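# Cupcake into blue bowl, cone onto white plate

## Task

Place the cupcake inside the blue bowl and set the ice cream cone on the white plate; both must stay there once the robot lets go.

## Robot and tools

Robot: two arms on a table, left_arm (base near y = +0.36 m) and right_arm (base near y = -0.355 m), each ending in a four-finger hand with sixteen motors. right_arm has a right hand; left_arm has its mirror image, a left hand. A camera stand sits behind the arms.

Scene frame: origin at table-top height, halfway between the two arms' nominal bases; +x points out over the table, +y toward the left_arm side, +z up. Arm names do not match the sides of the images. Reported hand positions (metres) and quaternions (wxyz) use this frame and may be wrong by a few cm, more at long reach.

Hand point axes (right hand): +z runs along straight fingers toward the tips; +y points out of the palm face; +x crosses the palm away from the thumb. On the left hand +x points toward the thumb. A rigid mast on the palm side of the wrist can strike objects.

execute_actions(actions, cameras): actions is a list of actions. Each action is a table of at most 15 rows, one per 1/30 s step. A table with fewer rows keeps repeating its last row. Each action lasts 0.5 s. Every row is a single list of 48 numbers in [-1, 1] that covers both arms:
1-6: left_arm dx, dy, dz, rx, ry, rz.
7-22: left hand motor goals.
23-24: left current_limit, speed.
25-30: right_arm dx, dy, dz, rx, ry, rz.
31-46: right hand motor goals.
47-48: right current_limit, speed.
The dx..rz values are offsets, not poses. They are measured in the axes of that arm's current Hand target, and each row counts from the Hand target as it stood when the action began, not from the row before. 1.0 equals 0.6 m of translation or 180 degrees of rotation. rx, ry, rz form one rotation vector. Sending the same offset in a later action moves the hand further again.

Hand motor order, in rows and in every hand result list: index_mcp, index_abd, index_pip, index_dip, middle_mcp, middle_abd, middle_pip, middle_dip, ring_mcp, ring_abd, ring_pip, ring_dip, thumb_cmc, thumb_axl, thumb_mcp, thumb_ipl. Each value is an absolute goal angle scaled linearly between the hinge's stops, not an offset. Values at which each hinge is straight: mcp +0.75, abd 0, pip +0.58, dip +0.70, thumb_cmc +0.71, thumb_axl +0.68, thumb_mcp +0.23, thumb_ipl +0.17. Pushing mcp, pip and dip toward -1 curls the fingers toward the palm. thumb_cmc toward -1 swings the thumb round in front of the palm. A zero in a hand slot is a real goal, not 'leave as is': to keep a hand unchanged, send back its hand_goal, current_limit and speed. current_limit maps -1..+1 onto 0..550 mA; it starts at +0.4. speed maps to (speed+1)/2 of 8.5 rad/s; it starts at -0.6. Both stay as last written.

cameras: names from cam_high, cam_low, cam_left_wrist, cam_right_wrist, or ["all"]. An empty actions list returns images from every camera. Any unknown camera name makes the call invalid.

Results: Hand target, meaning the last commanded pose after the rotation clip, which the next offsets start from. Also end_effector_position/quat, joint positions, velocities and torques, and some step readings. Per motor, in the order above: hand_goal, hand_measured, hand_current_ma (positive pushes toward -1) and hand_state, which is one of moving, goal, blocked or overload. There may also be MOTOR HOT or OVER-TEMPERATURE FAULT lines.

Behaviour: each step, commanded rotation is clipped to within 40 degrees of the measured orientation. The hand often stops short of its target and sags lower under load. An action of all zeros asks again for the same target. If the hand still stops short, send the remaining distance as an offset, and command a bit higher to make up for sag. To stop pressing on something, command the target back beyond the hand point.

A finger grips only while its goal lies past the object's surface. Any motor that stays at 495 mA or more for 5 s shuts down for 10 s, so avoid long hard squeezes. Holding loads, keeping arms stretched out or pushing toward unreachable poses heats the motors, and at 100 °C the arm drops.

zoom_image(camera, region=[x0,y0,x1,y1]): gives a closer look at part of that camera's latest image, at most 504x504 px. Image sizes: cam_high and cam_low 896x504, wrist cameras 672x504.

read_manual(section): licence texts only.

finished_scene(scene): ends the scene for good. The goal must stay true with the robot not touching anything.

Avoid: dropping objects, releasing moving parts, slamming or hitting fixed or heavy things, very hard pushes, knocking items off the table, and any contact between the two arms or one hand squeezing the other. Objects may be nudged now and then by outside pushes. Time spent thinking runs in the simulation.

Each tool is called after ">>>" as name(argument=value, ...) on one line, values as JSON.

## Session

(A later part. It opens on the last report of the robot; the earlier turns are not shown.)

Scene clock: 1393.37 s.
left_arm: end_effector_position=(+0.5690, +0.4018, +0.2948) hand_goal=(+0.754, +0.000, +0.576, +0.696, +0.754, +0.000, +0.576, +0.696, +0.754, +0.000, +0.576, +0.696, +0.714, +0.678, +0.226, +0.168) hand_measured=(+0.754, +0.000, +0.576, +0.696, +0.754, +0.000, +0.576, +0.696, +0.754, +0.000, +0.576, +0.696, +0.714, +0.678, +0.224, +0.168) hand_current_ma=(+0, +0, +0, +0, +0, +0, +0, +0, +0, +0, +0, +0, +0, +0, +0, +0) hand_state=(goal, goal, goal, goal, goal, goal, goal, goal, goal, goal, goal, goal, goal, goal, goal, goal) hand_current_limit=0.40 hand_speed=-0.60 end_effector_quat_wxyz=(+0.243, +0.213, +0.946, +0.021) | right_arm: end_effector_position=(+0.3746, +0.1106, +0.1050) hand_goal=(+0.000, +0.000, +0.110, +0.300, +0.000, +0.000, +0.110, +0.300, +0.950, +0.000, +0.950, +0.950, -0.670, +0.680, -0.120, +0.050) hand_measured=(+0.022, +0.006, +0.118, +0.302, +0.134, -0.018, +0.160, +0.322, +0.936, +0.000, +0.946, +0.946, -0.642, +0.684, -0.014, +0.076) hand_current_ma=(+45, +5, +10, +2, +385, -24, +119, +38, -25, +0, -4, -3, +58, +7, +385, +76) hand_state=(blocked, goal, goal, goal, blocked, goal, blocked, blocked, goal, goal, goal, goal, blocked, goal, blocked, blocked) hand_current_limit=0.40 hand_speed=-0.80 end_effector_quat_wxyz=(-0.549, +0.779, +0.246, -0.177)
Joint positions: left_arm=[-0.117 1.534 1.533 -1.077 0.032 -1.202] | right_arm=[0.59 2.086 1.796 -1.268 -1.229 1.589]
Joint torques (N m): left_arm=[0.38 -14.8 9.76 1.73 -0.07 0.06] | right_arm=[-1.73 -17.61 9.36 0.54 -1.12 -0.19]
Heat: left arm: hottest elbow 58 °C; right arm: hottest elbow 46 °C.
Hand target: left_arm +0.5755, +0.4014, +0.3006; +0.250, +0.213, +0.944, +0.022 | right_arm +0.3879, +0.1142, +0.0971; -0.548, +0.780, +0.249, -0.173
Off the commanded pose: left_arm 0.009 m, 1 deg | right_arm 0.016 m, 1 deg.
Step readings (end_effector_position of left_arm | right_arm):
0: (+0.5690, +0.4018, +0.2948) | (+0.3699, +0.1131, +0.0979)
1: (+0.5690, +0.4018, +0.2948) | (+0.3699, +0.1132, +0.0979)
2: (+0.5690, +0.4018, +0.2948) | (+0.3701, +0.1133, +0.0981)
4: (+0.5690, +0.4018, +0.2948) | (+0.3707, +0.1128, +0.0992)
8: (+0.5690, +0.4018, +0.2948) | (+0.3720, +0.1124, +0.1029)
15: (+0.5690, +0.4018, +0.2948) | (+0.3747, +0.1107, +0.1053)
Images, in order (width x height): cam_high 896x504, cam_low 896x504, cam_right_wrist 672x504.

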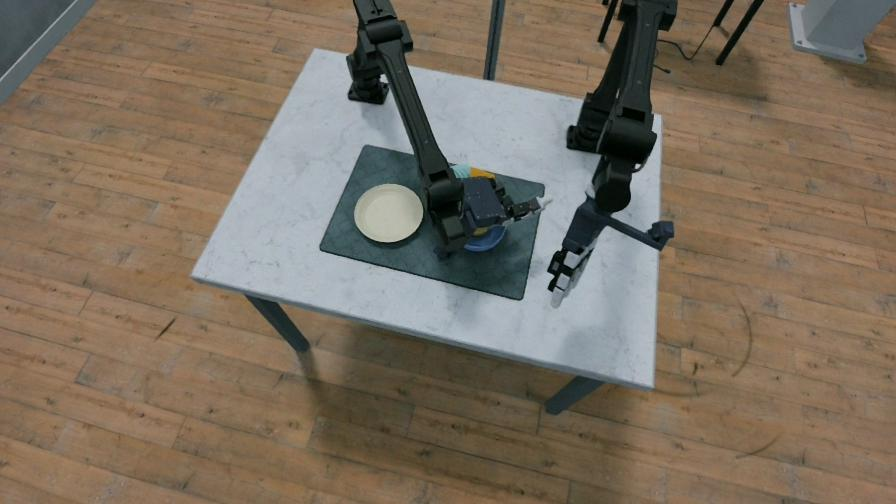

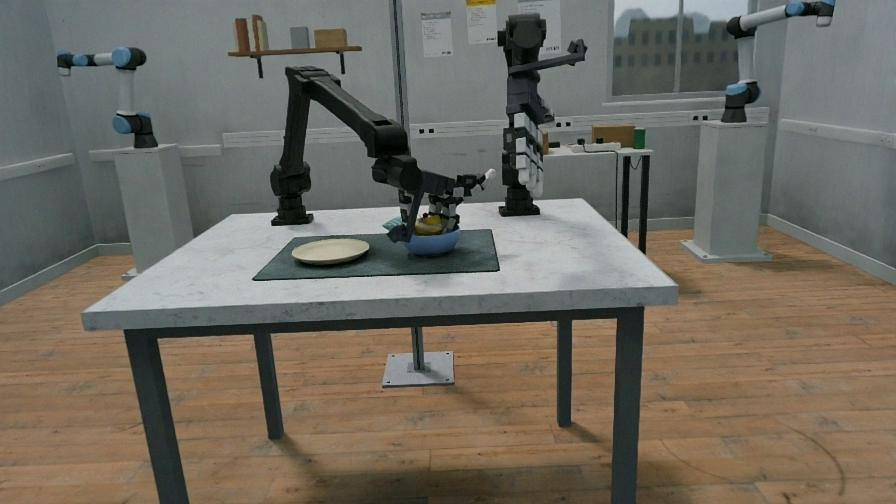

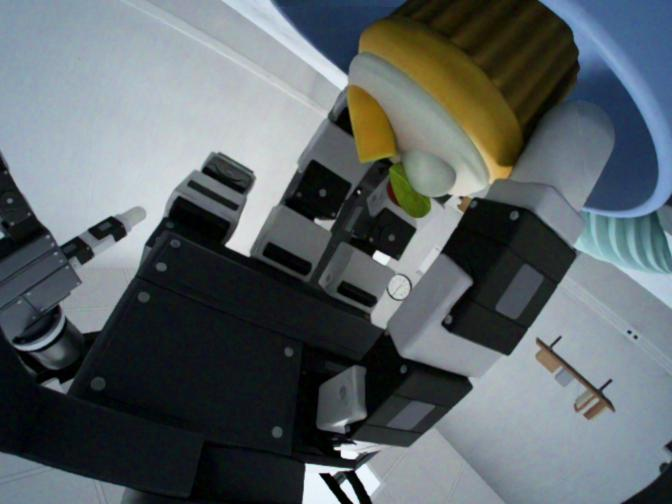

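>>> execute_actions(actions=[[[0,0,0,0,0,0,0.754,0,0.576,0.696,0.754,0,0.576,0.696,0.754,0,0.576,0.696,0.714,0.678,0.226,0.168,0.4,-0.6,0,-0.114,-0.0416,0,0,0,0.0,0,0.11,0.3,0.0,0,0.11,0.3,0.95,0,0.95,0.95,-0.67,0.68,-0.12,0.05,0.4,-0.8]],[[0,0,0,0,0,0,0.754,0,0.576,0.696,0.754,0,0.576,0.696,0.754,0,0.576,0.696,0.714,0.678,0.226,0.168,0.4,-0.6,-0.13,0.0145,-0.04,0,0,0,0.0,0,0.11,0.3,0.0,0,0.11,0.3,0.95,0,0.95,0.95,-0.67,0.68,-0.12,0.05,0.4,-0.8]],[[0,0,0,0,0,0,0.754,0,0.576,0.696,0.754,0,0.576,0.696,0.754,0,0.576,0.696,0.714,0.678,0.226,0.168,0.4,-0.6,-0.13,0.0145,-0.04,0,0,0,0.0,0,0.11,0.3,0.0,0,0.11,0.3,0.95,0,0.95,0.95,-0.67,0.68,-0.12,0.05,0.4,-0.8]],[[0,0,0,0,0,0,0.754,0,0.576,0.696,0.754,0,0.576,0.696,0.754,0,0.576,0.696,0.714,0.678,0.226,0.168,0.4,-0.6,-0.13,0.0145,-0.04,0,0,0,0.0,0,0.11,0.3,0.0,0,0.11,0.3,0.95,0,0.95,0.95,-0.67,0.68,-0.12,0.05,0.4,-0.8]],[[0,0,0,0,0,0,0.754,0,0.576,0.696,0.754,0,0.576,0.696,0.754,0,0.576,0.696,0.714,0.678,0.226,0.168,0.4,-0.6,-0.13,0.0145,-0.04,0,0.0522,0.019,0.0,0,0.11,0.3,0.0,0,0.11,0.3,0.95,0,0.95,0.95,-0.67,0.68,-0.12,0.05,0.4,-0.8]],[[0,0,0,0,0,0,0.754,0,0.576,0.696,0.754,0,0.576,0.696,0.754,0,0.576,0.696,0.714,0.678,0.226,0.168,0.4,-0.6,0,0.088,0.032,0,0,0,0.0,0,0.11,0.3,0.0,0,0.11,0.3,0.95,0,0.95,0.95,-0.67,0.68,-0.12,0.05,0.4,-0.8]],[[0,0,0,0,0,0,0.754,0,0.576,0.696,0.754,0,0.576,0.696,0.754,0,0.576,0.696,0.714,0.678,0.226,0.168,0.4,-0.6,0,0.07,0.026,0,0,0,0.0,0,0.11,0.3,0.0,0,0.11,0.3,0.95,0,0.95,0.95,-0.67,0.68,-0.12,0.05,0.4,-0.8]]], cameras=["cam_high","cam_low","cam_right_wrist"])

>>> zoom_image(camera="cam_low", region=[280, 160, 440, 280])

Scene clock: 1464.40 s.
left_arm: end_effector_position=(+0.5690, +0.4018, +0.2948) hand_goal=(+0.754, +0.000, +0.576, +0.696, +0.754, +0.000, +0.576, +0.696, +0.754, +0.000, +0.576, +0.696, +0.714, +0.678, +0.226, +0.168) hand_measured=(+0.754, +0.000, +0.576, +0.696, +0.754, +0.000, +0.576, +0.696, +0.754, +0.000, +0.576, +0.696, +0.714, +0.678, +0.224, +0.168) hand_current_ma=(+0, +0, +0, +0, +0, +0, +0, +0, +0, +0, +0, +0, +0, +0, +0, +0) hand_state=(goal, goal, goal, goal, goal, goal, goal, goal, goal, goal, goal, goal, goal, goal, goal, goal) hand_current_limit=0.40 hand_speed=-0.60 end_effector_quat_wxyz=(+0.243, +0.213, +0.946, +0.021) | right_arm: end_effector_position=(+0.1912, -0.1485, +0.0716) hand_goal=(+0.000, +0.000, +0.110, +0.300, +0.000, +0.000, +0.110, +0.300, +0.950, +0.000, +0.950, +0.950, -0.670, +0.680, -0.120, +0.050) hand_measured=(+0.022, +0.004, +0.118, +0.302, +0.134, -0.018, +0.160, +0.322, +0.936, +0.000, +0.946, +0.946, -0.642, +0.686, -0.014, +0.076) hand_current_ma=(+41, +4, +10, +2, +385, -26, +119, +38, -24, +0, -4, -3, +57, +7, +385, +76) hand_state=(blocked, goal, goal, goal, blocked, goal, blocked, blocked, goal, goal, goal, goal, blocked, goal, blocked, blocked) hand_current_limit=0.40 hand_speed=-0.80 end_effector_quat_wxyz=(-0.562, +0.797, +0.186, -0.121)
Joint positions: left_arm=[-0.117 1.534 1.533 -1.077 0.032 -1.202] | right_arm=[0.263 1.475 0.813 -1.297 -1.196 1.139]
Joint torques (N m): left_arm=[0.56 -14.68 9.84 1.77 -0.07 0.03] | right_arm=[-1.67 -7.47 4.75 0.53 -1.17 0.05]
Heat: left arm: hottest elbow 59 °C; right arm: hottest elbow 50 °C.
Hand target: left_arm +0.5755, +0.4014, +0.3006; +0.250, +0.213, +0.944, +0.022 | right_arm +0.1921, -0.1490, +0.0679; -0.561, +0.798, +0.180, -0.125
Off the commanded pose: left_arm 0.009 m, 1 deg | right_arm 0.004 m, 1 deg.
Step readings (end_effector_position of left_arm | right_arm):
0: (+0.5690, +0.4018, +0.2948) | (+0.3746, +0.1106, +0.1050)
1: (+0.5690, +0.4018, +0.2948) | (+0.3746, +0.1106, +0.1054)
2: (+0.5690, +0.4018, +0.2948) | (+0.3743, +0.1100, +0.1075)
4: (+0.5690, +0.4018, +0.2948) | (+0.3729, +0.1086, +0.1129)
8: (+0.5690, +0.4018, +0.2948) | (+0.3750, +0.1102, +0.1331)
15: (+0.5690, +0.4018, +0.2948) | (+0.3770, +0.1116, +0.1588)
16: (+0.5690, +0.4018, +0.2948) | (+0.3769, +0.1112, +0.1599)
17: (+0.5690, +0.4018, +0.2948) | (+0.3757, +0.1085, +0.1598)
19: (+0.5690, +0.4018, +0.2948) | (+0.3635, +0.0968, +0.1574)
23: (+0.5690, +0.4018, +0.2948) | (+0.3372, +0.0651, +0.1570)
30: (+0.5690, +0.4018, +0.2948) | (+0.3392, +0.0502, +0.1735)
31: (+0.5690, +0.4018, +0.2948) | (+0.3391, +0.0491, +0.1739)
32: (+0.5690, +0.4018, +0.2948) | (+0.3365, +0.0452, +0.1728)
34: (+0.5690, +0.4018, +0.2948) | (+0.3222, +0.0297, +0.1678)
38: (+0.5690, +0.4018, +0.2948) | (+0.2893, -0.0026, +0.1604)
45: (+0.5690, +0.4018, +0.2948) | (+0.2899, -0.0143, +0.1699)
46: (+0.5690, +0.4018, +0.2948) | (+0.2900, -0.0156, +0.1701)
47: (+0.5690, +0.4018, +0.2948) | (+0.2880, -0.0194, +0.1687)
49: (+0.5690, +0.4018, +0.2948) | (+0.2734, -0.0337, +0.1640)
53: (+0.5690, +0.4018, +0.2948) | (+0.2408, -0.0688, +0.1598)
60: (+0.5690, +0.4018, +0.2948) | (+0.2407, -0.0823, +0.1703)
61: (+0.5690, +0.4018, +0.2948) | (+0.2400, -0.0830, +0.1697)
62: (+0.5690, +0.4018, +0.2948) | (+0.2375, -0.0857, +0.1678)
64: (+0.5690, +0.4018, +0.2948) | (+0.2226, -0.0970, +0.1615)
68: (+0.5690, +0.4018, +0.2948) | (+0.1912, -0.1330, +0.1565)
75: (+0.5690, +0.4018, +0.2948) | (+0.1925, -0.1475, +0.1719)
76: (+0.5690, +0.4018, +0.2948) | (+0.1923, -0.1475, +0.1715)
77: (+0.5690, +0.4018, +0.2948) | (+0.1927, -0.1473, +0.1686)
79: (+0.5690, +0.4018, +0.2948) | (+0.1917, -0.1478, +0.1586)
83: (+0.5690, +0.4018, +0.2948) | (+0.1845, -0.1505, +0.1308)
90: (+0.5690, +0.4018, +0.2948) | (+0.1886, -0.1493, +0.1164)
91: (+0.5690, +0.4018, +0.2948) | (+0.1891, -0.1491, +0.1161)
92: (+0.5690, +0.4018, +0.2948) | (+0.1904, -0.1487, +0.1138)
94: (+0.5690, +0.4018, +0.2948) | (+0.1923, -0.1481, +0.1064)
98: (+0.5690, +0.4018, +0.2948) | (+0.1886, -0.1493, +0.0845)
105: (+0.5690, +0.4018, +0.2948) | (+0.1899, -0.1489, +0.0720)
Images, in order (width x height): cam_high 896x504, cam_low 896x504, cam_right_wrist 672x504.

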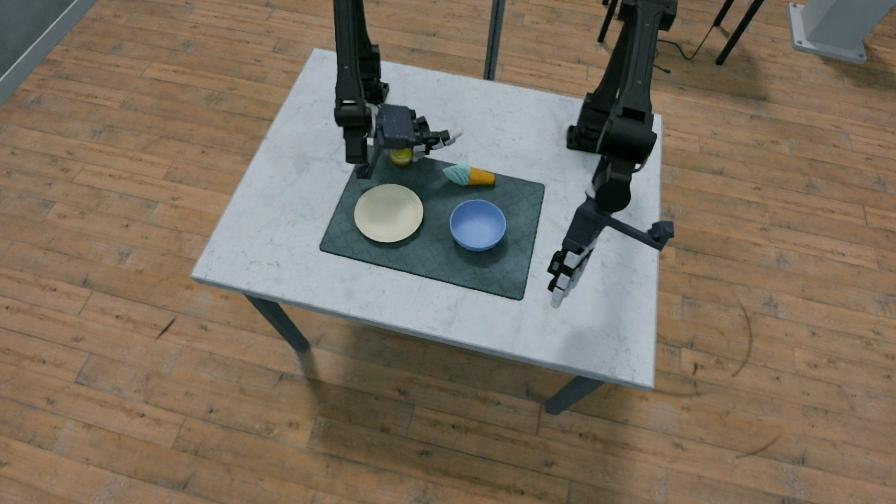

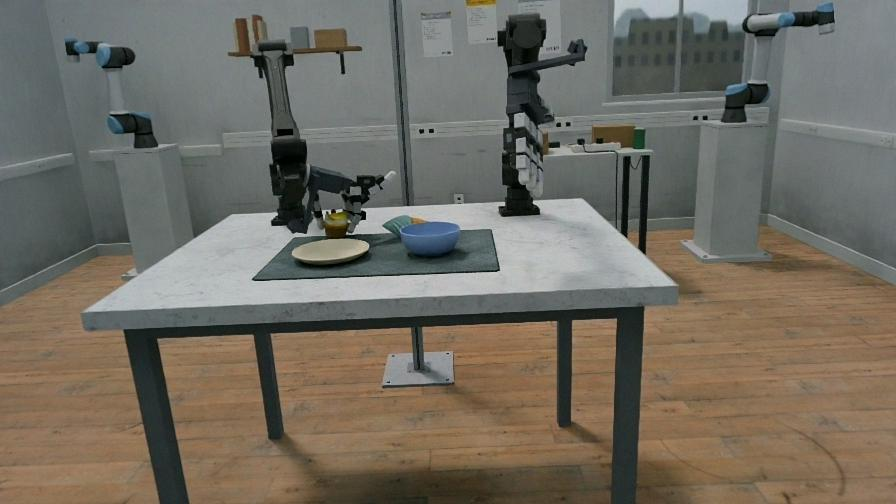

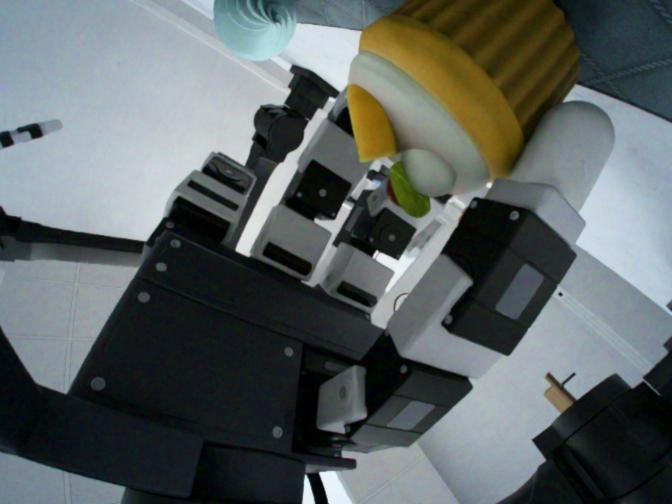

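Scaled by 3.150 from the camera's 896x504 image, which has a finer 1280x720 frame.

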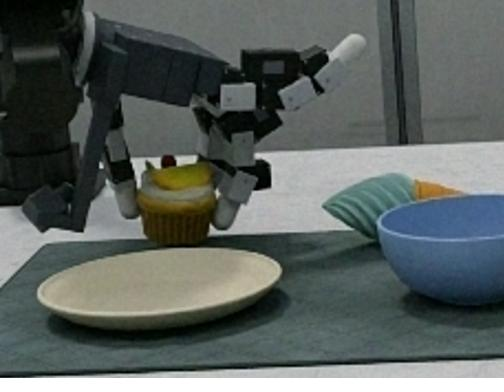

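>>> execute_actions(actions=[[[0,0,0,0,0,0,0.754,0,0.576,0.696,0.754,0,0.576,0.696,0.754,0,0.576,0.696,0.714,0.678,0.226,0.168,0.4,-0.6,0,0.022,0.008,0,0,0,0.0,0,0.11,0.3,0.0,0,0.11,0.3,0.95,0,0.95,0.95,-0.67,0.68,-0.12,0.05,0.4,-0.8]],[[0,0,0,0,0,0,0.754,0,0.576,0.696,0.754,0,0.576,0.696,0.754,0,0.576,0.696,0.714,0.678,0.226,0.168,0.4,-0.6,0,0,0,0,0,0,0.18,0,0.14,0.32,0.18,0,0.15,0.32,0.95,0,0.95,0.95,-0.67,0.68,0.04,0.08,0.4,-0.8]],[[0,0,0,0,0,0,0.754,0,0.576,0.696,0.754,0,0.576,0.696,0.754,0,0.576,0.696,0.714,0.678,0.226,0.168,0.4,-0.6,0,0,0,0,0,0,0.4,0,0.14,0.32,0.4,0,0.15,0.32,0.95,0,0.95,0.95,-0.67,0.68,0.2,0.1,0.4,-0.7]],[[0,0,0,0,0,0,0.754,0,0.576,0.696,0.754,0,0.576,0.696,0.754,0,0.576,0.696,0.714,0.678,0.226,0.168,0.4,-0.6,0,-0.12,-0.0437,0,0,0,0.4,0,0.14,0.32,0.4,0,0.15,0.32,0.95,0,0.95,0.95,-0.67,0.68,0.2,0.1,0.4,-0.7]]], cameras=["cam_high","cam_low","cam_right_wrist"])

>>> zoom_image(camera="cam_high", region=[340, 100, 520, 220])

Scene clock: 1488.73 s.
left_arm: end_effector_position=(+0.5690, +0.4018, +0.2948) hand_goal=(+0.754, +0.000, +0.576, +0.696, +0.754, +0.000, +0.576, +0.696, +0.754, +0.000, +0.576, +0.696, +0.714, +0.678, +0.226, +0.168) hand_measured=(+0.754, +0.000, +0.576, +0.696, +0.754, +0.000, +0.576, +0.696, +0.754, +0.000, +0.576, +0.696, +0.714, +0.678, +0.224, +0.168) hand_current_ma=(+0, +0, +0, +0, +0, +0, +0, +0, +0, +0, +0, +0, +0, +0, +0, +0) hand_state=(goal, goal, goal, goal, goal, goal, goal, goal, goal, goal, goal, goal, goal, goal, goal, goal) hand_current_limit=0.40 hand_speed=-0.60 end_effector_quat_wxyz=(+0.243, +0.213, +0.946, +0.021) | right_arm: end_effector_position=(+0.1823, -0.1510, +0.1253) hand_goal=(+0.400, +0.000, +0.140, +0.320, +0.400, +0.000, +0.150, +0.320, +0.950, +0.000, +0.950, +0.950, -0.670, +0.680, +0.200, +0.100) hand_measured=(+0.384, +0.002, +0.138, +0.318, +0.386, -0.002, +0.152, +0.322, +0.936, +0.000, +0.946, +0.946, -0.668, +0.682, +0.196, +0.098) hand_current_ma=(-29, +2, -2, -2, -23, -2, +2, +2, -24, +0, -4, -3, +2, +3, -6, -3) hand_state=(goal, goal, goal, goal, goal, goal, goal, goal, goal, goal, goal, goal, goal, goal, goal, goal) hand_current_limit=0.40 hand_speed=-0.70 end_effector_quat_wxyz=(-0.561, +0.799, +0.176, -0.128)
Joint positions: left_arm=[-0.117 1.534 1.533 -1.077 0.032 -1.202] | right_arm=[0.263 1.368 0.868 -1.46 -1.197 1.163]
Joint torques (N m): left_arm=[0.5 -14.56 9.88 1.78 -0.04 0.02] | right_arm=[-0.91 -6.12 7.43 0.03 -1.14 -0.06]
Heat: left arm: hottest elbow 59 °C; right arm: hottest elbow 45 °C.
Hand target: left_arm +0.5755, +0.4014, +0.3006; +0.250, +0.213, +0.944, +0.022 | right_arm +0.1921, -0.1492, +0.1304; -0.561, +0.798, +0.180, -0.124
Off the commanded pose: left_arm 0.009 m, 1 deg | right_arm 0.011 m, 1 deg.
Step readings (end_effector_position of left_arm | right_arm):
0: (+0.5690, +0.4018, +0.2948) | (+0.1912, -0.1485, +0.0716)
1: (+0.5690, +0.4018, +0.2948) | (+0.1913, -0.1485, +0.0715)
2: (+0.5690, +0.4018, +0.2948) | (+0.1920, -0.1483, +0.0711)
4: (+0.5690, +0.4018, +0.2948) | (+0.1938, -0.1477, +0.0693)
8: (+0.5690, +0.4018, +0.2948) | (+0.1940, -0.1477, +0.0637)
15: (+0.5690, +0.4018, +0.2948) | (+0.1935, -0.1476, +0.0617)
16: (+0.5690, +0.4018, +0.2948) | (+0.1935, -0.1476, +0.0617)
17: (+0.5690, +0.4018, +0.2948) | (+0.1934, -0.1476, +0.0617)
19: (+0.5690, +0.4018, +0.2948) | (+0.1934, -0.1476, +0.0617)
23: (+0.5690, +0.4018, +0.2948) | (+0.1940, -0.1475, +0.0615)
30: (+0.5690, +0.4018, +0.2948) | (+0.1942, -0.1474, +0.0614)
31: (+0.5690, +0.4018, +0.2948) | (+0.1942, -0.1474, +0.0614)
32: (+0.5690, +0.4018, +0.2948) | (+0.1942, -0.1474, +0.0614)
34: (+0.5690, +0.4018, +0.2948) | (+0.1942, -0.1474, +0.0614)
38: (+0.5690, +0.4018, +0.2948) | (+0.1942, -0.1474, +0.0614)
45: (+0.5690, +0.4018, +0.2948) | (+0.1942, -0.1474, +0.0614)
46: (+0.5690, +0.4018, +0.2948) | (+0.1941, -0.1474, +0.0615)
47: (+0.5690, +0.4018, +0.2948) | (+0.1924, -0.1479, +0.0627)
49: (+0.5690, +0.4018, +0.2948) | (+0.1849, -0.1502, +0.0708)
53: (+0.5690, +0.4018, +0.2948) | (+0.1796, -0.1519, +0.0989)
60: (+0.5690, +0.4018, +0.2948) | (+0.1851, -0.1502, +0.1242)
Images, in order (width x height): cam_high 896x504, cam_low 896x504, cam_right_wrist 672x504.

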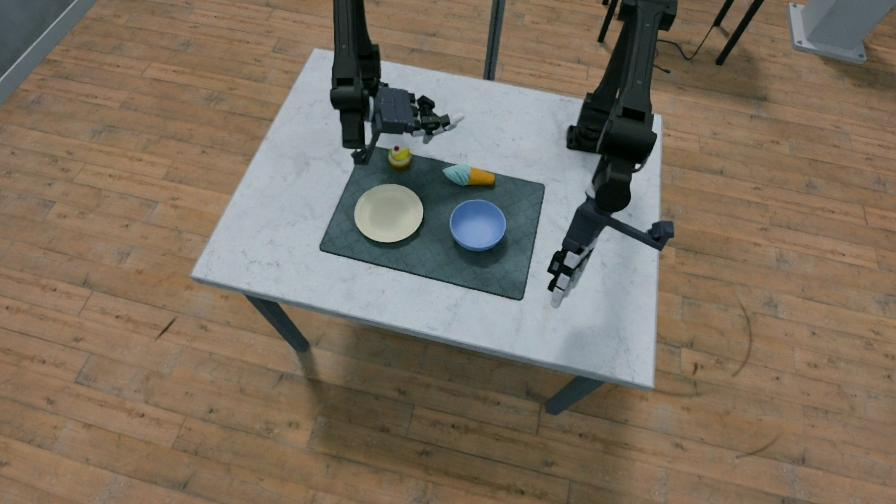

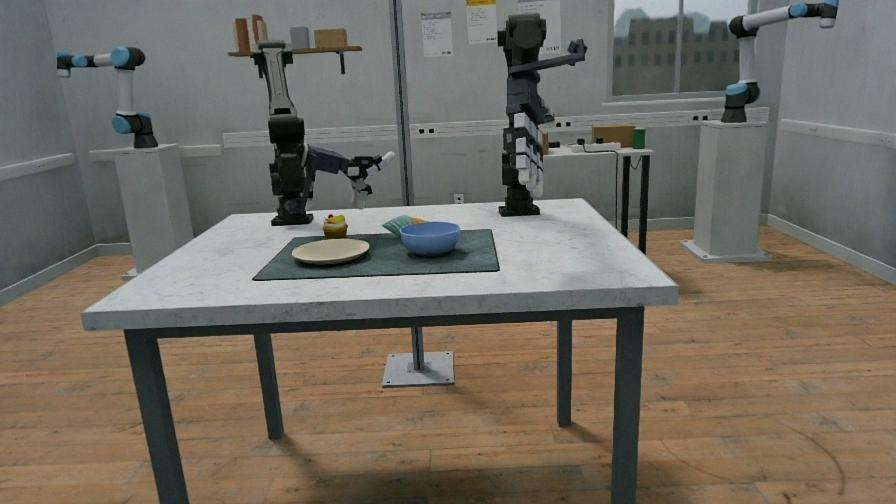

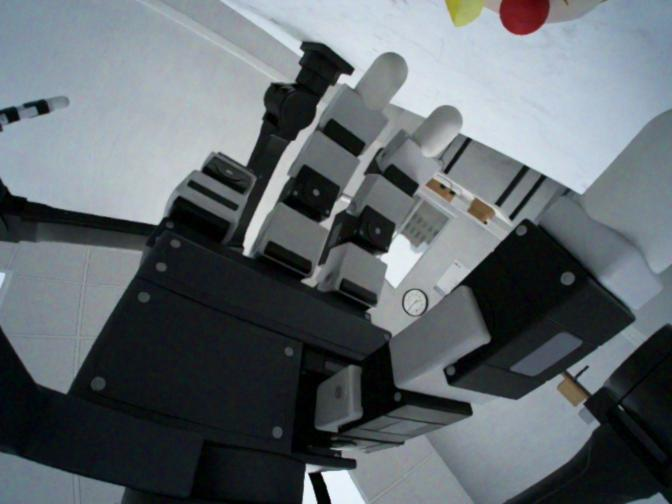

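Scaled by 2.800 from the camera's 896x504 image, which has a finer 1280x720 frame.

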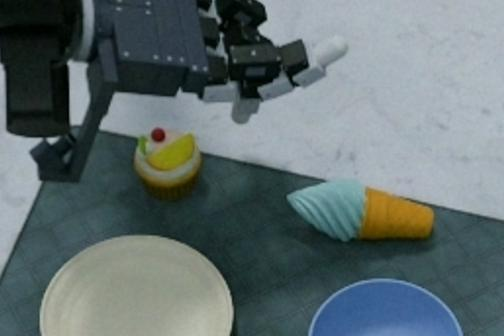

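>>> execute_actions(actions=[[[0,0,0,0,0,0,0.754,0,0.576,0.696,0.754,0,0.576,0.696,0.754,0,0.576,0.696,0.714,0.678,0.226,0.168,0.4,-0.6,-0.0084,-0.0357,0.0981,0,0,0,0.4,0,0.14,0.32,0.4,0,0.15,0.32,0.95,0,0.95,0.95,-0.67,0.68,0.2,0.1,0.4,-0.7]],[[0,0,0,0,0,0,0.754,0,0.576,0.696,0.754,0,0.576,0.696,0.754,0,0.576,0.696,0.714,0.678,0.226,0.168,0.4,-0.6,-0.0084,-0.0357,0.0981,0,0,0,0.4,0,0.14,0.32,0.4,0,0.15,0.32,0.95,0,0.95,0.95,-0.67,0.68,0.2,0.1,0.4,-0.7]],[[0,0,0,0,0,0,0.754,0,0.576,0.696,0.754,0,0.576,0.696,0.754,0,0.576,0.696,0.714,0.678,0.226,0.168,0.4,-0.6,0,0.094,0.0342,0,0,0,0.4,0,0.14,0.32,0.4,0,0.15,0.32,0.95,0,0.95,0.95,-0.67,0.68,0.2,0.1,0.4,-0.7]],[[0,0,0,0,0,0,0.754,0,0.576,0.696,0.754,0,0.576,0.696,0.754,0,0.576,0.696,0.714,0.678,0.226,0.168,0.4,-0.6,0,0.0157,0.0057,0,0,0,0.4,0,0.14,0.32,0.4,0,0.15,0.32,0.95,0,0.95,0.95,-0.67,0.68,0.2,0.1,0.4,-0.7]]], cameras=["cam_high","cam_low"])

>>> zoom_image(camera="cam_low", region=[280, 160, 440, 280])

Scene clock: 1524.47 s.
left_arm: end_effector_position=(+0.5690, +0.4018, +0.2948) hand_goal=(+0.754, +0.000, +0.576, +0.696, +0.754, +0.000, +0.576, +0.696, +0.754, +0.000, +0.576, +0.696, +0.714, +0.678, +0.226, +0.168) hand_measured=(+0.754, +0.000, +0.576, +0.696, +0.754, +0.000, +0.576, +0.696, +0.754, +0.000, +0.576, +0.696, +0.714, +0.678, +0.224, +0.168) hand_current_ma=(+0, +0, +0, +0, +0, +0, +0, +0, +0, +0, +0, +0, +0, +0, +0, +0) hand_state=(goal, goal, goal, goal, goal, goal, goal, goal, goal, goal, goal, goal, goal, goal, goal, goal) hand_current_limit=0.40 hand_speed=-0.60 end_effector_quat_wxyz=(+0.243, +0.213, +0.946, +0.021) | right_arm: end_effector_position=(+0.1332, -0.0407, +0.0685) hand_goal=(+0.400, +0.000, +0.140, +0.320, +0.400, +0.000, +0.150, +0.320, +0.950, +0.000, +0.950, +0.950, -0.670, +0.680, +0.200, +0.100) hand_measured=(+0.386, +0.002, +0.138, +0.318, +0.388, -0.002, +0.152, +0.322, +0.936, +0.000, +0.946, +0.946, -0.668, +0.682, +0.198, +0.098) hand_current_ma=(-24, +2, -2, -2, -18, -2, +1, +2, -24, +0, -4, -3, +1, +3, -2, -2) hand_state=(goal, goal, goal, goal, goal, goal, goal, goal, goal, goal, goal, goal, goal, goal, goal, goal) hand_current_limit=0.40 hand_speed=-0.70 end_effector_quat_wxyz=(-0.561, +0.792, +0.205, -0.129)
Joint positions: left_arm=[-0.117 1.534 1.533 -1.077 0.032 -1.202] | right_arm=[0.64 1.332 0.648 -0.397 -1.178 2.066]
Joint torques (N m): left_arm=[0.56 -14.51 9.85 1.77 -0.06 0.05] | right_arm=[-1.14 -5.66 5.27 2.03 -1.04 0.09]
Heat: left arm: hottest elbow 59 °C; right arm: hottest elbow 43 °C.
Hand target: left_arm +0.5755, +0.4014, +0.3006; +0.250, +0.213, +0.944, +0.022 | right_arm +0.1295, -0.0399, +0.0609; -0.561, +0.798, +0.180, -0.124
Off the commanded pose: left_arm 0.009 m, 1 deg | right_arm 0.009 m, 3 deg.
joint sent to its limit (right arm) — joint 6 (wrist roll), upper limit. The joint targets are off in orientation, not in position.
Step readings (end_effector_position of left_arm | right_arm):
0: (+0.5690, +0.4018, +0.2948) | (+0.1823, -0.1510, +0.1253)
1: (+0.5690, +0.4018, +0.2948) | (+0.1821, -0.1504, +0.1255)
2: (+0.5690, +0.4018, +0.2948) | (+0.1825, -0.1472, +0.1264)
4: (+0.5690, +0.4018, +0.2948) | (+0.1824, -0.1330, +0.1282)
8: (+0.5690, +0.4018, +0.2948) | (+0.1708, -0.1046, +0.1315)
15: (+0.5690, +0.4018, +0.2948) | (+0.1654, -0.0930, +0.1310)
16: (+0.5690, +0.4018, +0.2948) | (+0.1656, -0.0925, +0.1308)
17: (+0.5690, +0.4018, +0.2948) | (+0.1643, -0.0893, +0.1311)
19: (+0.5690, +0.4018, +0.2948) | (+0.1603, -0.0778, +0.1318)
23: (+0.5690, +0.4018, +0.2948) | (+0.1415, -0.0502, +0.1322)
30: (+0.5690, +0.4018, +0.2948) | (+0.1345, -0.0387, +0.1280)
31: (+0.5690, +0.4018, +0.2948) | (+0.1349, -0.0389, +0.1275)
32: (+0.5690, +0.4018, +0.2948) | (+0.1357, -0.0384, +0.1257)
34: (+0.5690, +0.4018, +0.2948) | (+0.1373, -0.0378, +0.1167)
38: (+0.5690, +0.4018, +0.2948) | (+0.1310, -0.0441, +0.0899)
45: (+0.5690, +0.4018, +0.2948) | (+0.1301, -0.0437, +0.0742)
46: (+0.5690, +0.4018, +0.2948) | (+0.1304, -0.0432, +0.0744)
47: (+0.5690, +0.4018, +0.2948) | (+0.1312, -0.0425, +0.0746)
49: (+0.5690, +0.4018, +0.2948) | (+0.1331, -0.0410, +0.0744)
53: (+0.5690, +0.4018, +0.2948) | (+0.1345, -0.0398, +0.0718)
60: (+0.5690, +0.4018, +0.2948) | (+0.1330, -0.0408, +0.0684)
Images, in order (width x height): cam_high 896x504, cam_low 896x504.

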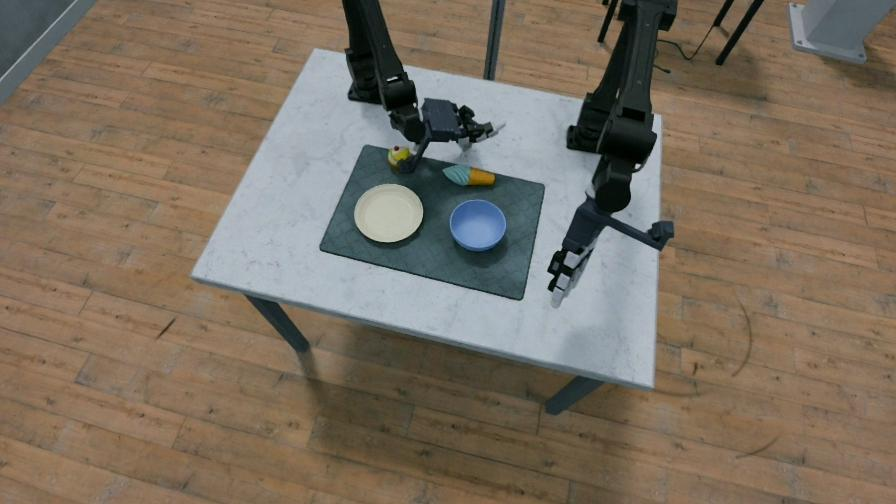

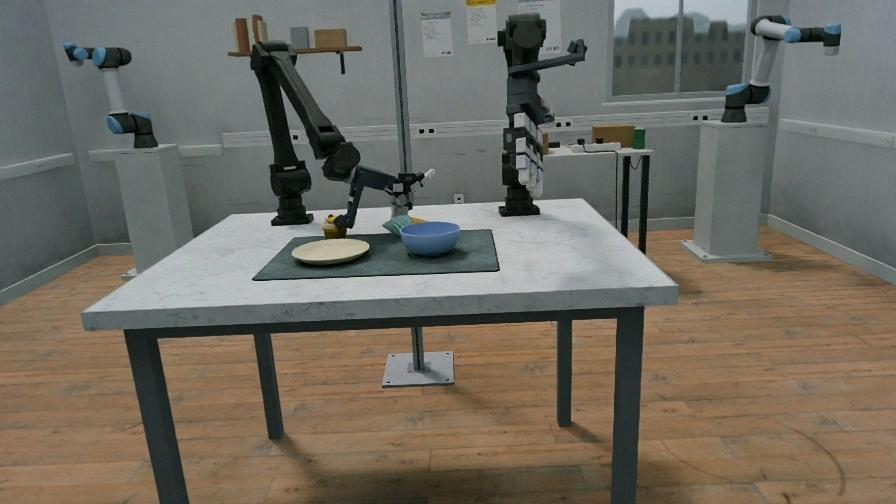

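Scaled by 3.150 from the camera's 896x504 image, which has a finer 1280x720 frame.

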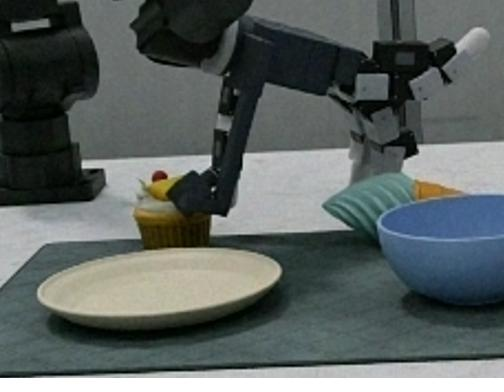

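>>> execute_actions(actions=[[[0,0,0,0,0,0,0.754,0,0.576,0.696,0.754,0,0.576,0.696,0.754,0,0.576,0.696,0.714,0.678,0.226,0.168,0.4,-0.6,0,-0.125,-0.0456,0,0,0,0.4,0,0.14,0.32,0.4,0,0.15,0.32,0.95,0,0.95,0.95,-0.67,0.68,0.2,0.1,0.4,-0.7]],[[0,0,0,0,0,0,0.754,0,0.576,0.696,0.754,0,0.576,0.696,0.754,0,0.576,0.696,0.714,0.678,0.226,0.168,0.4,-0.6,0.0132,0.0311,-0.0854,0,0,0,-0.1,0,0.58,0.7,-0.1,0,0.58,0.7,0.95,0,0.95,0.95,-0.67,0.68,0.31,0.17,0.4,-0.6]],[[0,0,0,0,0,0,0.754,0,0.576,0.696,0.754,0,0.576,0.696,0.754,0,0.576,0.696,0.714,0.678,0.226,0.168,0.4,-0.6,0.0132,0.0311,-0.0854,0.0555,0.043,0.0115,-0.1,0,0.58,0.7,-0.1,0,0.58,0.7,0.95,0,0.95,0.95,-0.67,0.68,0.31,0.17,0.4,-0.6]]], cameras=["cam_high","cam_low","cam_right_wrist"])

>>> zoom_image(camera="cam_low", region=[280, 130, 440, 250])

>>> zoom_image(camera="cam_high", region=[340, 80, 520, 220])

Scene clock: 1571.17 s.
left_arm: end_effector_position=(+0.5690, +0.4018, +0.2948) hand_goal=(+0.754, +0.000, +0.576, +0.696, +0.754, +0.000, +0.576, +0.696, +0.754, +0.000, +0.576, +0.696, +0.714, +0.678, +0.226, +0.168) hand_measured=(+0.754, +0.000, +0.576, +0.696, +0.754, +0.000, +0.576, +0.696, +0.754, +0.000, +0.576, +0.696, +0.714, +0.678, +0.224, +0.168) hand_current_ma=(+0, +0, +0, +0, +0, +0, +0, +0, +0, +0, +0, +0, +0, +0, +0, +0) hand_state=(goal, goal, goal, goal, goal, goal, goal, goal, goal, goal, goal, goal, goal, goal, goal, goal) hand_current_limit=0.40 hand_speed=-0.60 end_effector_quat_wxyz=(+0.243, +0.213, +0.946, +0.021) | right_arm: end_effector_position=(+0.1811, -0.1353, +0.1354) hand_goal=(-0.100, +0.000, +0.580, +0.700, -0.100, +0.000, +0.580, +0.700, +0.950, +0.000, +0.950, +0.950, -0.670, +0.680, +0.310, +0.170) hand_measured=(-0.104, +0.002, +0.576, +0.698, -0.102, -0.002, +0.576, +0.698, +0.936, +0.000, +0.946, +0.948, -0.668, +0.682, +0.306, +0.168) hand_current_ma=(-3, +1, -3, -3, -3, -1, -3, -2, -24, +0, -4, -3, +1, +2, -4, -3) hand_state=(goal, goal, goal, goal, goal, goal, goal, goal, goal, goal, goal, goal, goal, goal, goal, goal) hand_current_limit=0.40 hand_speed=-0.60 end_effector_quat_wxyz=(-0.635, +0.761, +0.098, -0.089)
Joint positions: left_arm=[-0.117 1.534 1.533 -1.077 0.032 -1.202] | right_arm=[0.226 1.262 0.746 -1.111 -1.391 1.527]
Joint torques (N m): left_arm=[0.32 -14.45 9.92 1.69 -0.07 0.02] | right_arm=[-0.56 -5.19 7.94 0.38 -1.47 -0.09]
Heat: left arm: hottest elbow 59 °C; right arm: hottest elbow 42 °C.
Hand target: left_arm +0.5755, +0.4014, +0.3006; +0.250, +0.213, +0.944, +0.022 | right_arm +0.1902, -0.1322, +0.1402; -0.637, +0.756, +0.115, -0.096
Off the commanded pose: left_arm 0.009 m, 1 deg | right_arm 0.011 m, 2 deg.
Step readings (end_effector_position of left_arm | right_arm):
0: (+0.5690, +0.4018, +0.2948) | (+0.1332, -0.0407, +0.0685)
1: (+0.5690, +0.4018, +0.2948) | (+0.1329, -0.0407, +0.0685)
2: (+0.5690, +0.4018, +0.2948) | (+0.1310, -0.0421, +0.0691)
4: (+0.5690, +0.4018, +0.2948) | (+0.1234, -0.0474, +0.0752)
8: (+0.5690, +0.4018, +0.2948) | (+0.1184, -0.0504, +0.1025)
15: (+0.5690, +0.4018, +0.2948) | (+0.1253, -0.0448, +0.1323)
16: (+0.5690, +0.4018, +0.2948) | (+0.1245, -0.0457, +0.1321)
17: (+0.5690, +0.4018, +0.2948) | (+0.1246, -0.0489, +0.1318)
19: (+0.5690, +0.4018, +0.2948) | (+0.1254, -0.0587, +0.1317)
23: (+0.5690, +0.4018, +0.2948) | (+0.1408, -0.0824, +0.1291)
30: (+0.5690, +0.4018, +0.2948) | (+0.1439, -0.0938, +0.1313)
31: (+0.5690, +0.4018, +0.2948) | (+0.1439, -0.0936, +0.1321)
32: (+0.5690, +0.4018, +0.2948) | (+0.1454, -0.0931, +0.1355)
34: (+0.5690, +0.4018, +0.2948) | (+0.1539, -0.0973, +0.1435)
38: (+0.5690, +0.4018, +0.2948) | (+0.1846, -0.1225, +0.1497)
45: (+0.5690, +0.4018, +0.2948) | (+0.1838, -0.1342, +0.1419)
Images, in order (width x height): cam_high 896x504, cam_low 896x504, cam_right_wrist 672x504.

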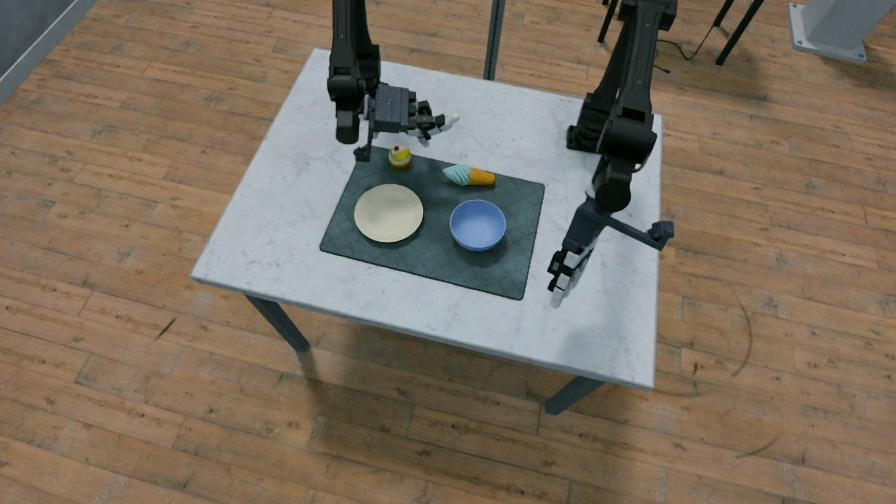

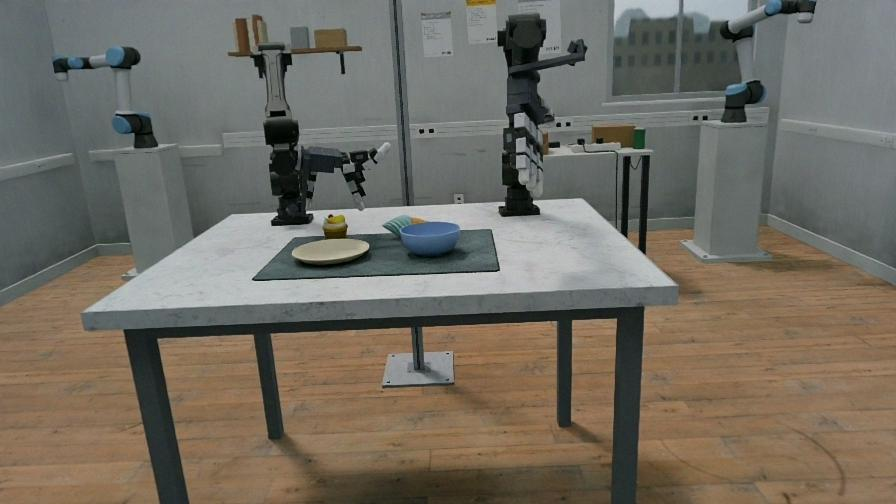

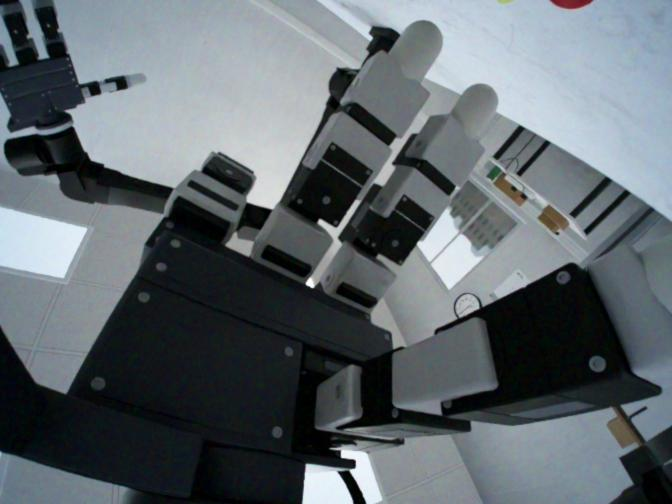

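Scaled by 3.150 from the camera's 896x504 image, which has a finer 1280x720 frame.

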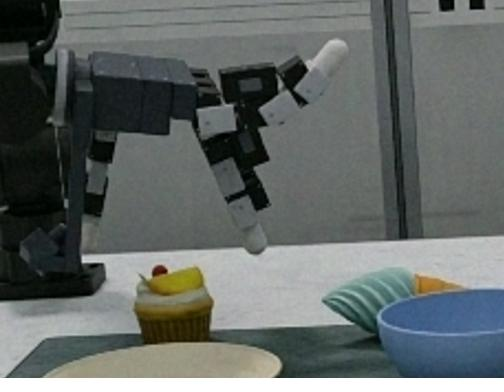

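Scaled by 2.800 from the camera's 896x504 image, which has a finer 1280x720 frame.

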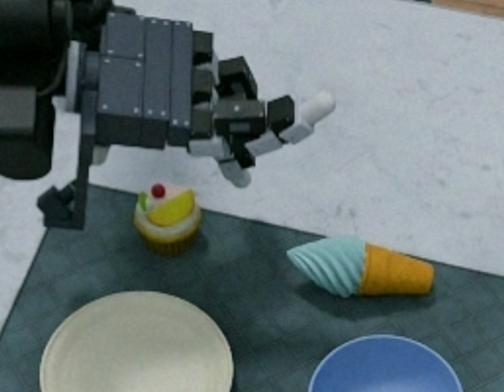

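>>> execute_actions(actions=[[[0,0,0,0,0,0,0.754,0,0.576,0.696,0.754,0,0.576,0.696,0.754,0,0.576,0.696,0.714,0.678,0.226,0.168,0.4,-0.6,0,0.061,0.0107,0,0,0,-0.1,0,0.58,0.7,-0.1,0,0.58,0.7,0.95,0,0.95,0.95,-0.67,0.68,0.31,0.17,0.4,-0.6]],[[0,0,0,0,0,0,0.754,0,0.576,0.696,0.754,0,0.576,0.696,0.754,0,0.576,0.696,0.714,0.678,0.226,0.168,0.4,-0.6,0,0.061,0.0107,0,0,0,-0.1,0,0.58,0.7,-0.1,0,0.58,0.7,0.95,0,0.95,0.95,-0.67,0.68,0.31,0.17,0.4,-0.6]]], cameras=["cam_high","cam_low","cam_right_wrist"])

>>> zoom_image(camera="cam_low", region=[280, 160, 440, 280])

Scene clock: 1589.60 s.
left_arm: end_effector_position=(+0.5690, +0.4018, +0.2948) hand_goal=(+0.754, +0.000, +0.576, +0.696, +0.754, +0.000, +0.576, +0.696, +0.754, +0.000, +0.576, +0.696, +0.714, +0.678, +0.226, +0.168) hand_measured=(+0.754, +0.000, +0.576, +0.696, +0.754, +0.000, +0.576, +0.696, +0.754, +0.000, +0.576, +0.696, +0.714, +0.678, +0.224, +0.168) hand_current_ma=(+0, +0, +0, +0, +0, +0, +0, +0, +0, +0, +0, +0, +0, +0, +0, +0) hand_state=(goal, goal, goal, goal, goal, goal, goal, goal, goal, goal, goal, goal, goal, goal, goal, goal) hand_current_limit=0.40 hand_speed=-0.60 end_effector_quat_wxyz=(+0.243, +0.213, +0.946, +0.021) | right_arm: end_effector_position=(+0.1890, -0.1331, +0.0709) hand_goal=(-0.100, +0.000, +0.580, +0.700, -0.100, +0.000, +0.580, +0.700, +0.950, +0.000, +0.950, +0.950, -0.670, +0.680, +0.310, +0.170) hand_measured=(-0.104, +0.002, +0.576, +0.698, -0.102, -0.002, +0.576, +0.698, +0.936, +0.000, +0.946, +0.948, -0.670, +0.682, +0.306, +0.168) hand_current_ma=(-3, +1, -3, -3, -3, -1, -3, -2, -24, +0, -4, -3, +1, +2, -4, -3) hand_state=(goal, goal, goal, goal, goal, goal, goal, goal, goal, goal, goal, goal, goal, goal, goal, goal) hand_current_limit=0.40 hand_speed=-0.60 end_effector_quat_wxyz=(-0.637, +0.757, +0.111, -0.097)
Joint positions: left_arm=[-0.117 1.534 1.533 -1.077 0.032 -1.202] | right_arm=[0.226 1.459 0.717 -1.055 -1.395 1.346]
Joint torques (N m): left_arm=[0.38 -14.74 9.84 1.77 -0.03 0.06] | right_arm=[-1.32 -6.71 4.6 1.05 -1.42 -0.17]
Heat: left arm: hottest elbow 59 °C; right arm: hottest elbow 43 °C.
Hand target: left_arm +0.5755, +0.4014, +0.3006; +0.250, +0.213, +0.944, +0.022 | right_arm +0.1903, -0.1319, +0.0660; -0.637, +0.756, +0.115, -0.096
Off the commanded pose: left_arm 0.009 m, 1 deg | right_arm 0.005 m, 1 deg.
Step readings (end_effector_position of left_arm | right_arm):
0: (+0.5690, +0.4018, +0.2948) | (+0.1812, -0.1353, +0.1354)
1: (+0.5690, +0.4018, +0.2948) | (+0.1813, -0.1353, +0.1353)
2: (+0.5690, +0.4018, +0.2948) | (+0.1819, -0.1351, +0.1346)
4: (+0.5690, +0.4018, +0.2948) | (+0.1837, -0.1345, +0.1299)
8: (+0.5690, +0.4018, +0.2948) | (+0.1869, -0.1337, +0.1149)
15: (+0.5690, +0.4018, +0.2948) | (+0.1884, -0.1334, +0.1058)
16: (+0.5690, +0.4018, +0.2948) | (+0.1885, -0.1334, +0.1056)
17: (+0.5690, +0.4018, +0.2948) | (+0.1890, -0.1333, +0.1048)
19: (+0.5690, +0.4018, +0.2948) | (+0.1904, -0.1327, +0.0996)
23: (+0.5690, +0.4018, +0.2948) | (+0.1884, -0.1333, +0.0817)
30: (+0.5690, +0.4018, +0.2948) | (+0.1881, -0.1334, +0.0712)
Images, in order (width x height): cam_high 896x504, cam_low 896x504, cam_right_wrist 672x504.

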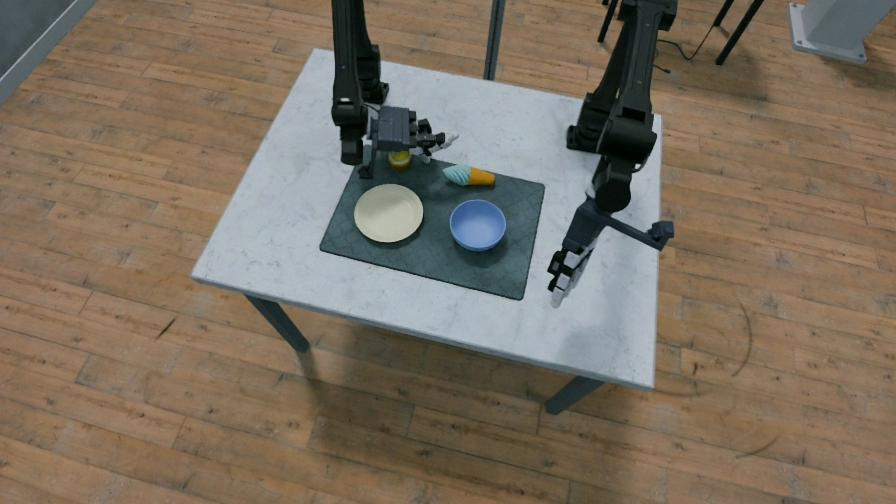

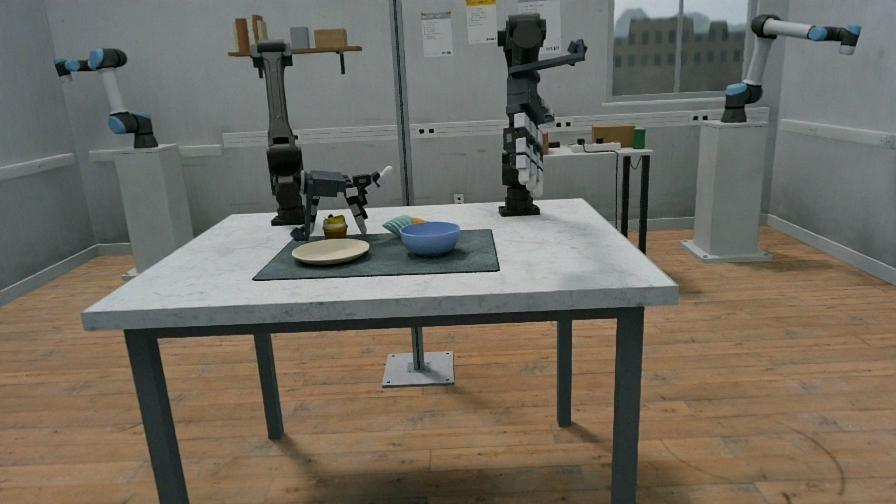

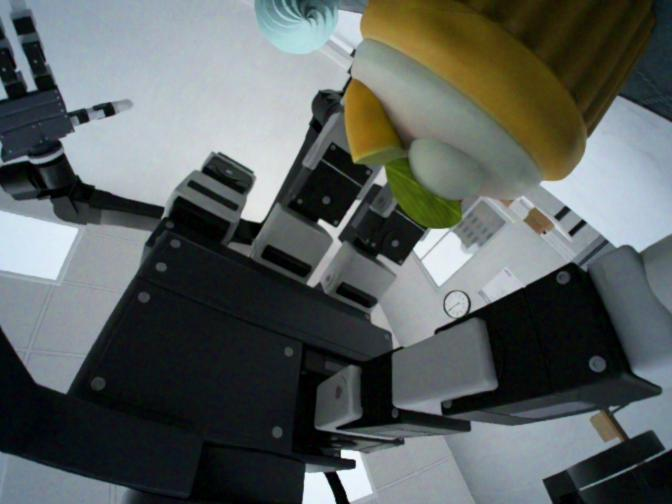

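Scaled by 3.150 from the camera's 896x504 image, which has a finer 1280x720 frame.

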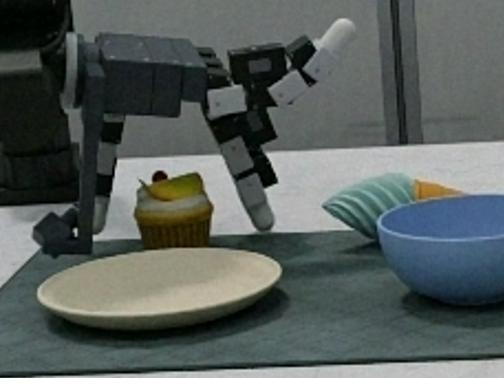

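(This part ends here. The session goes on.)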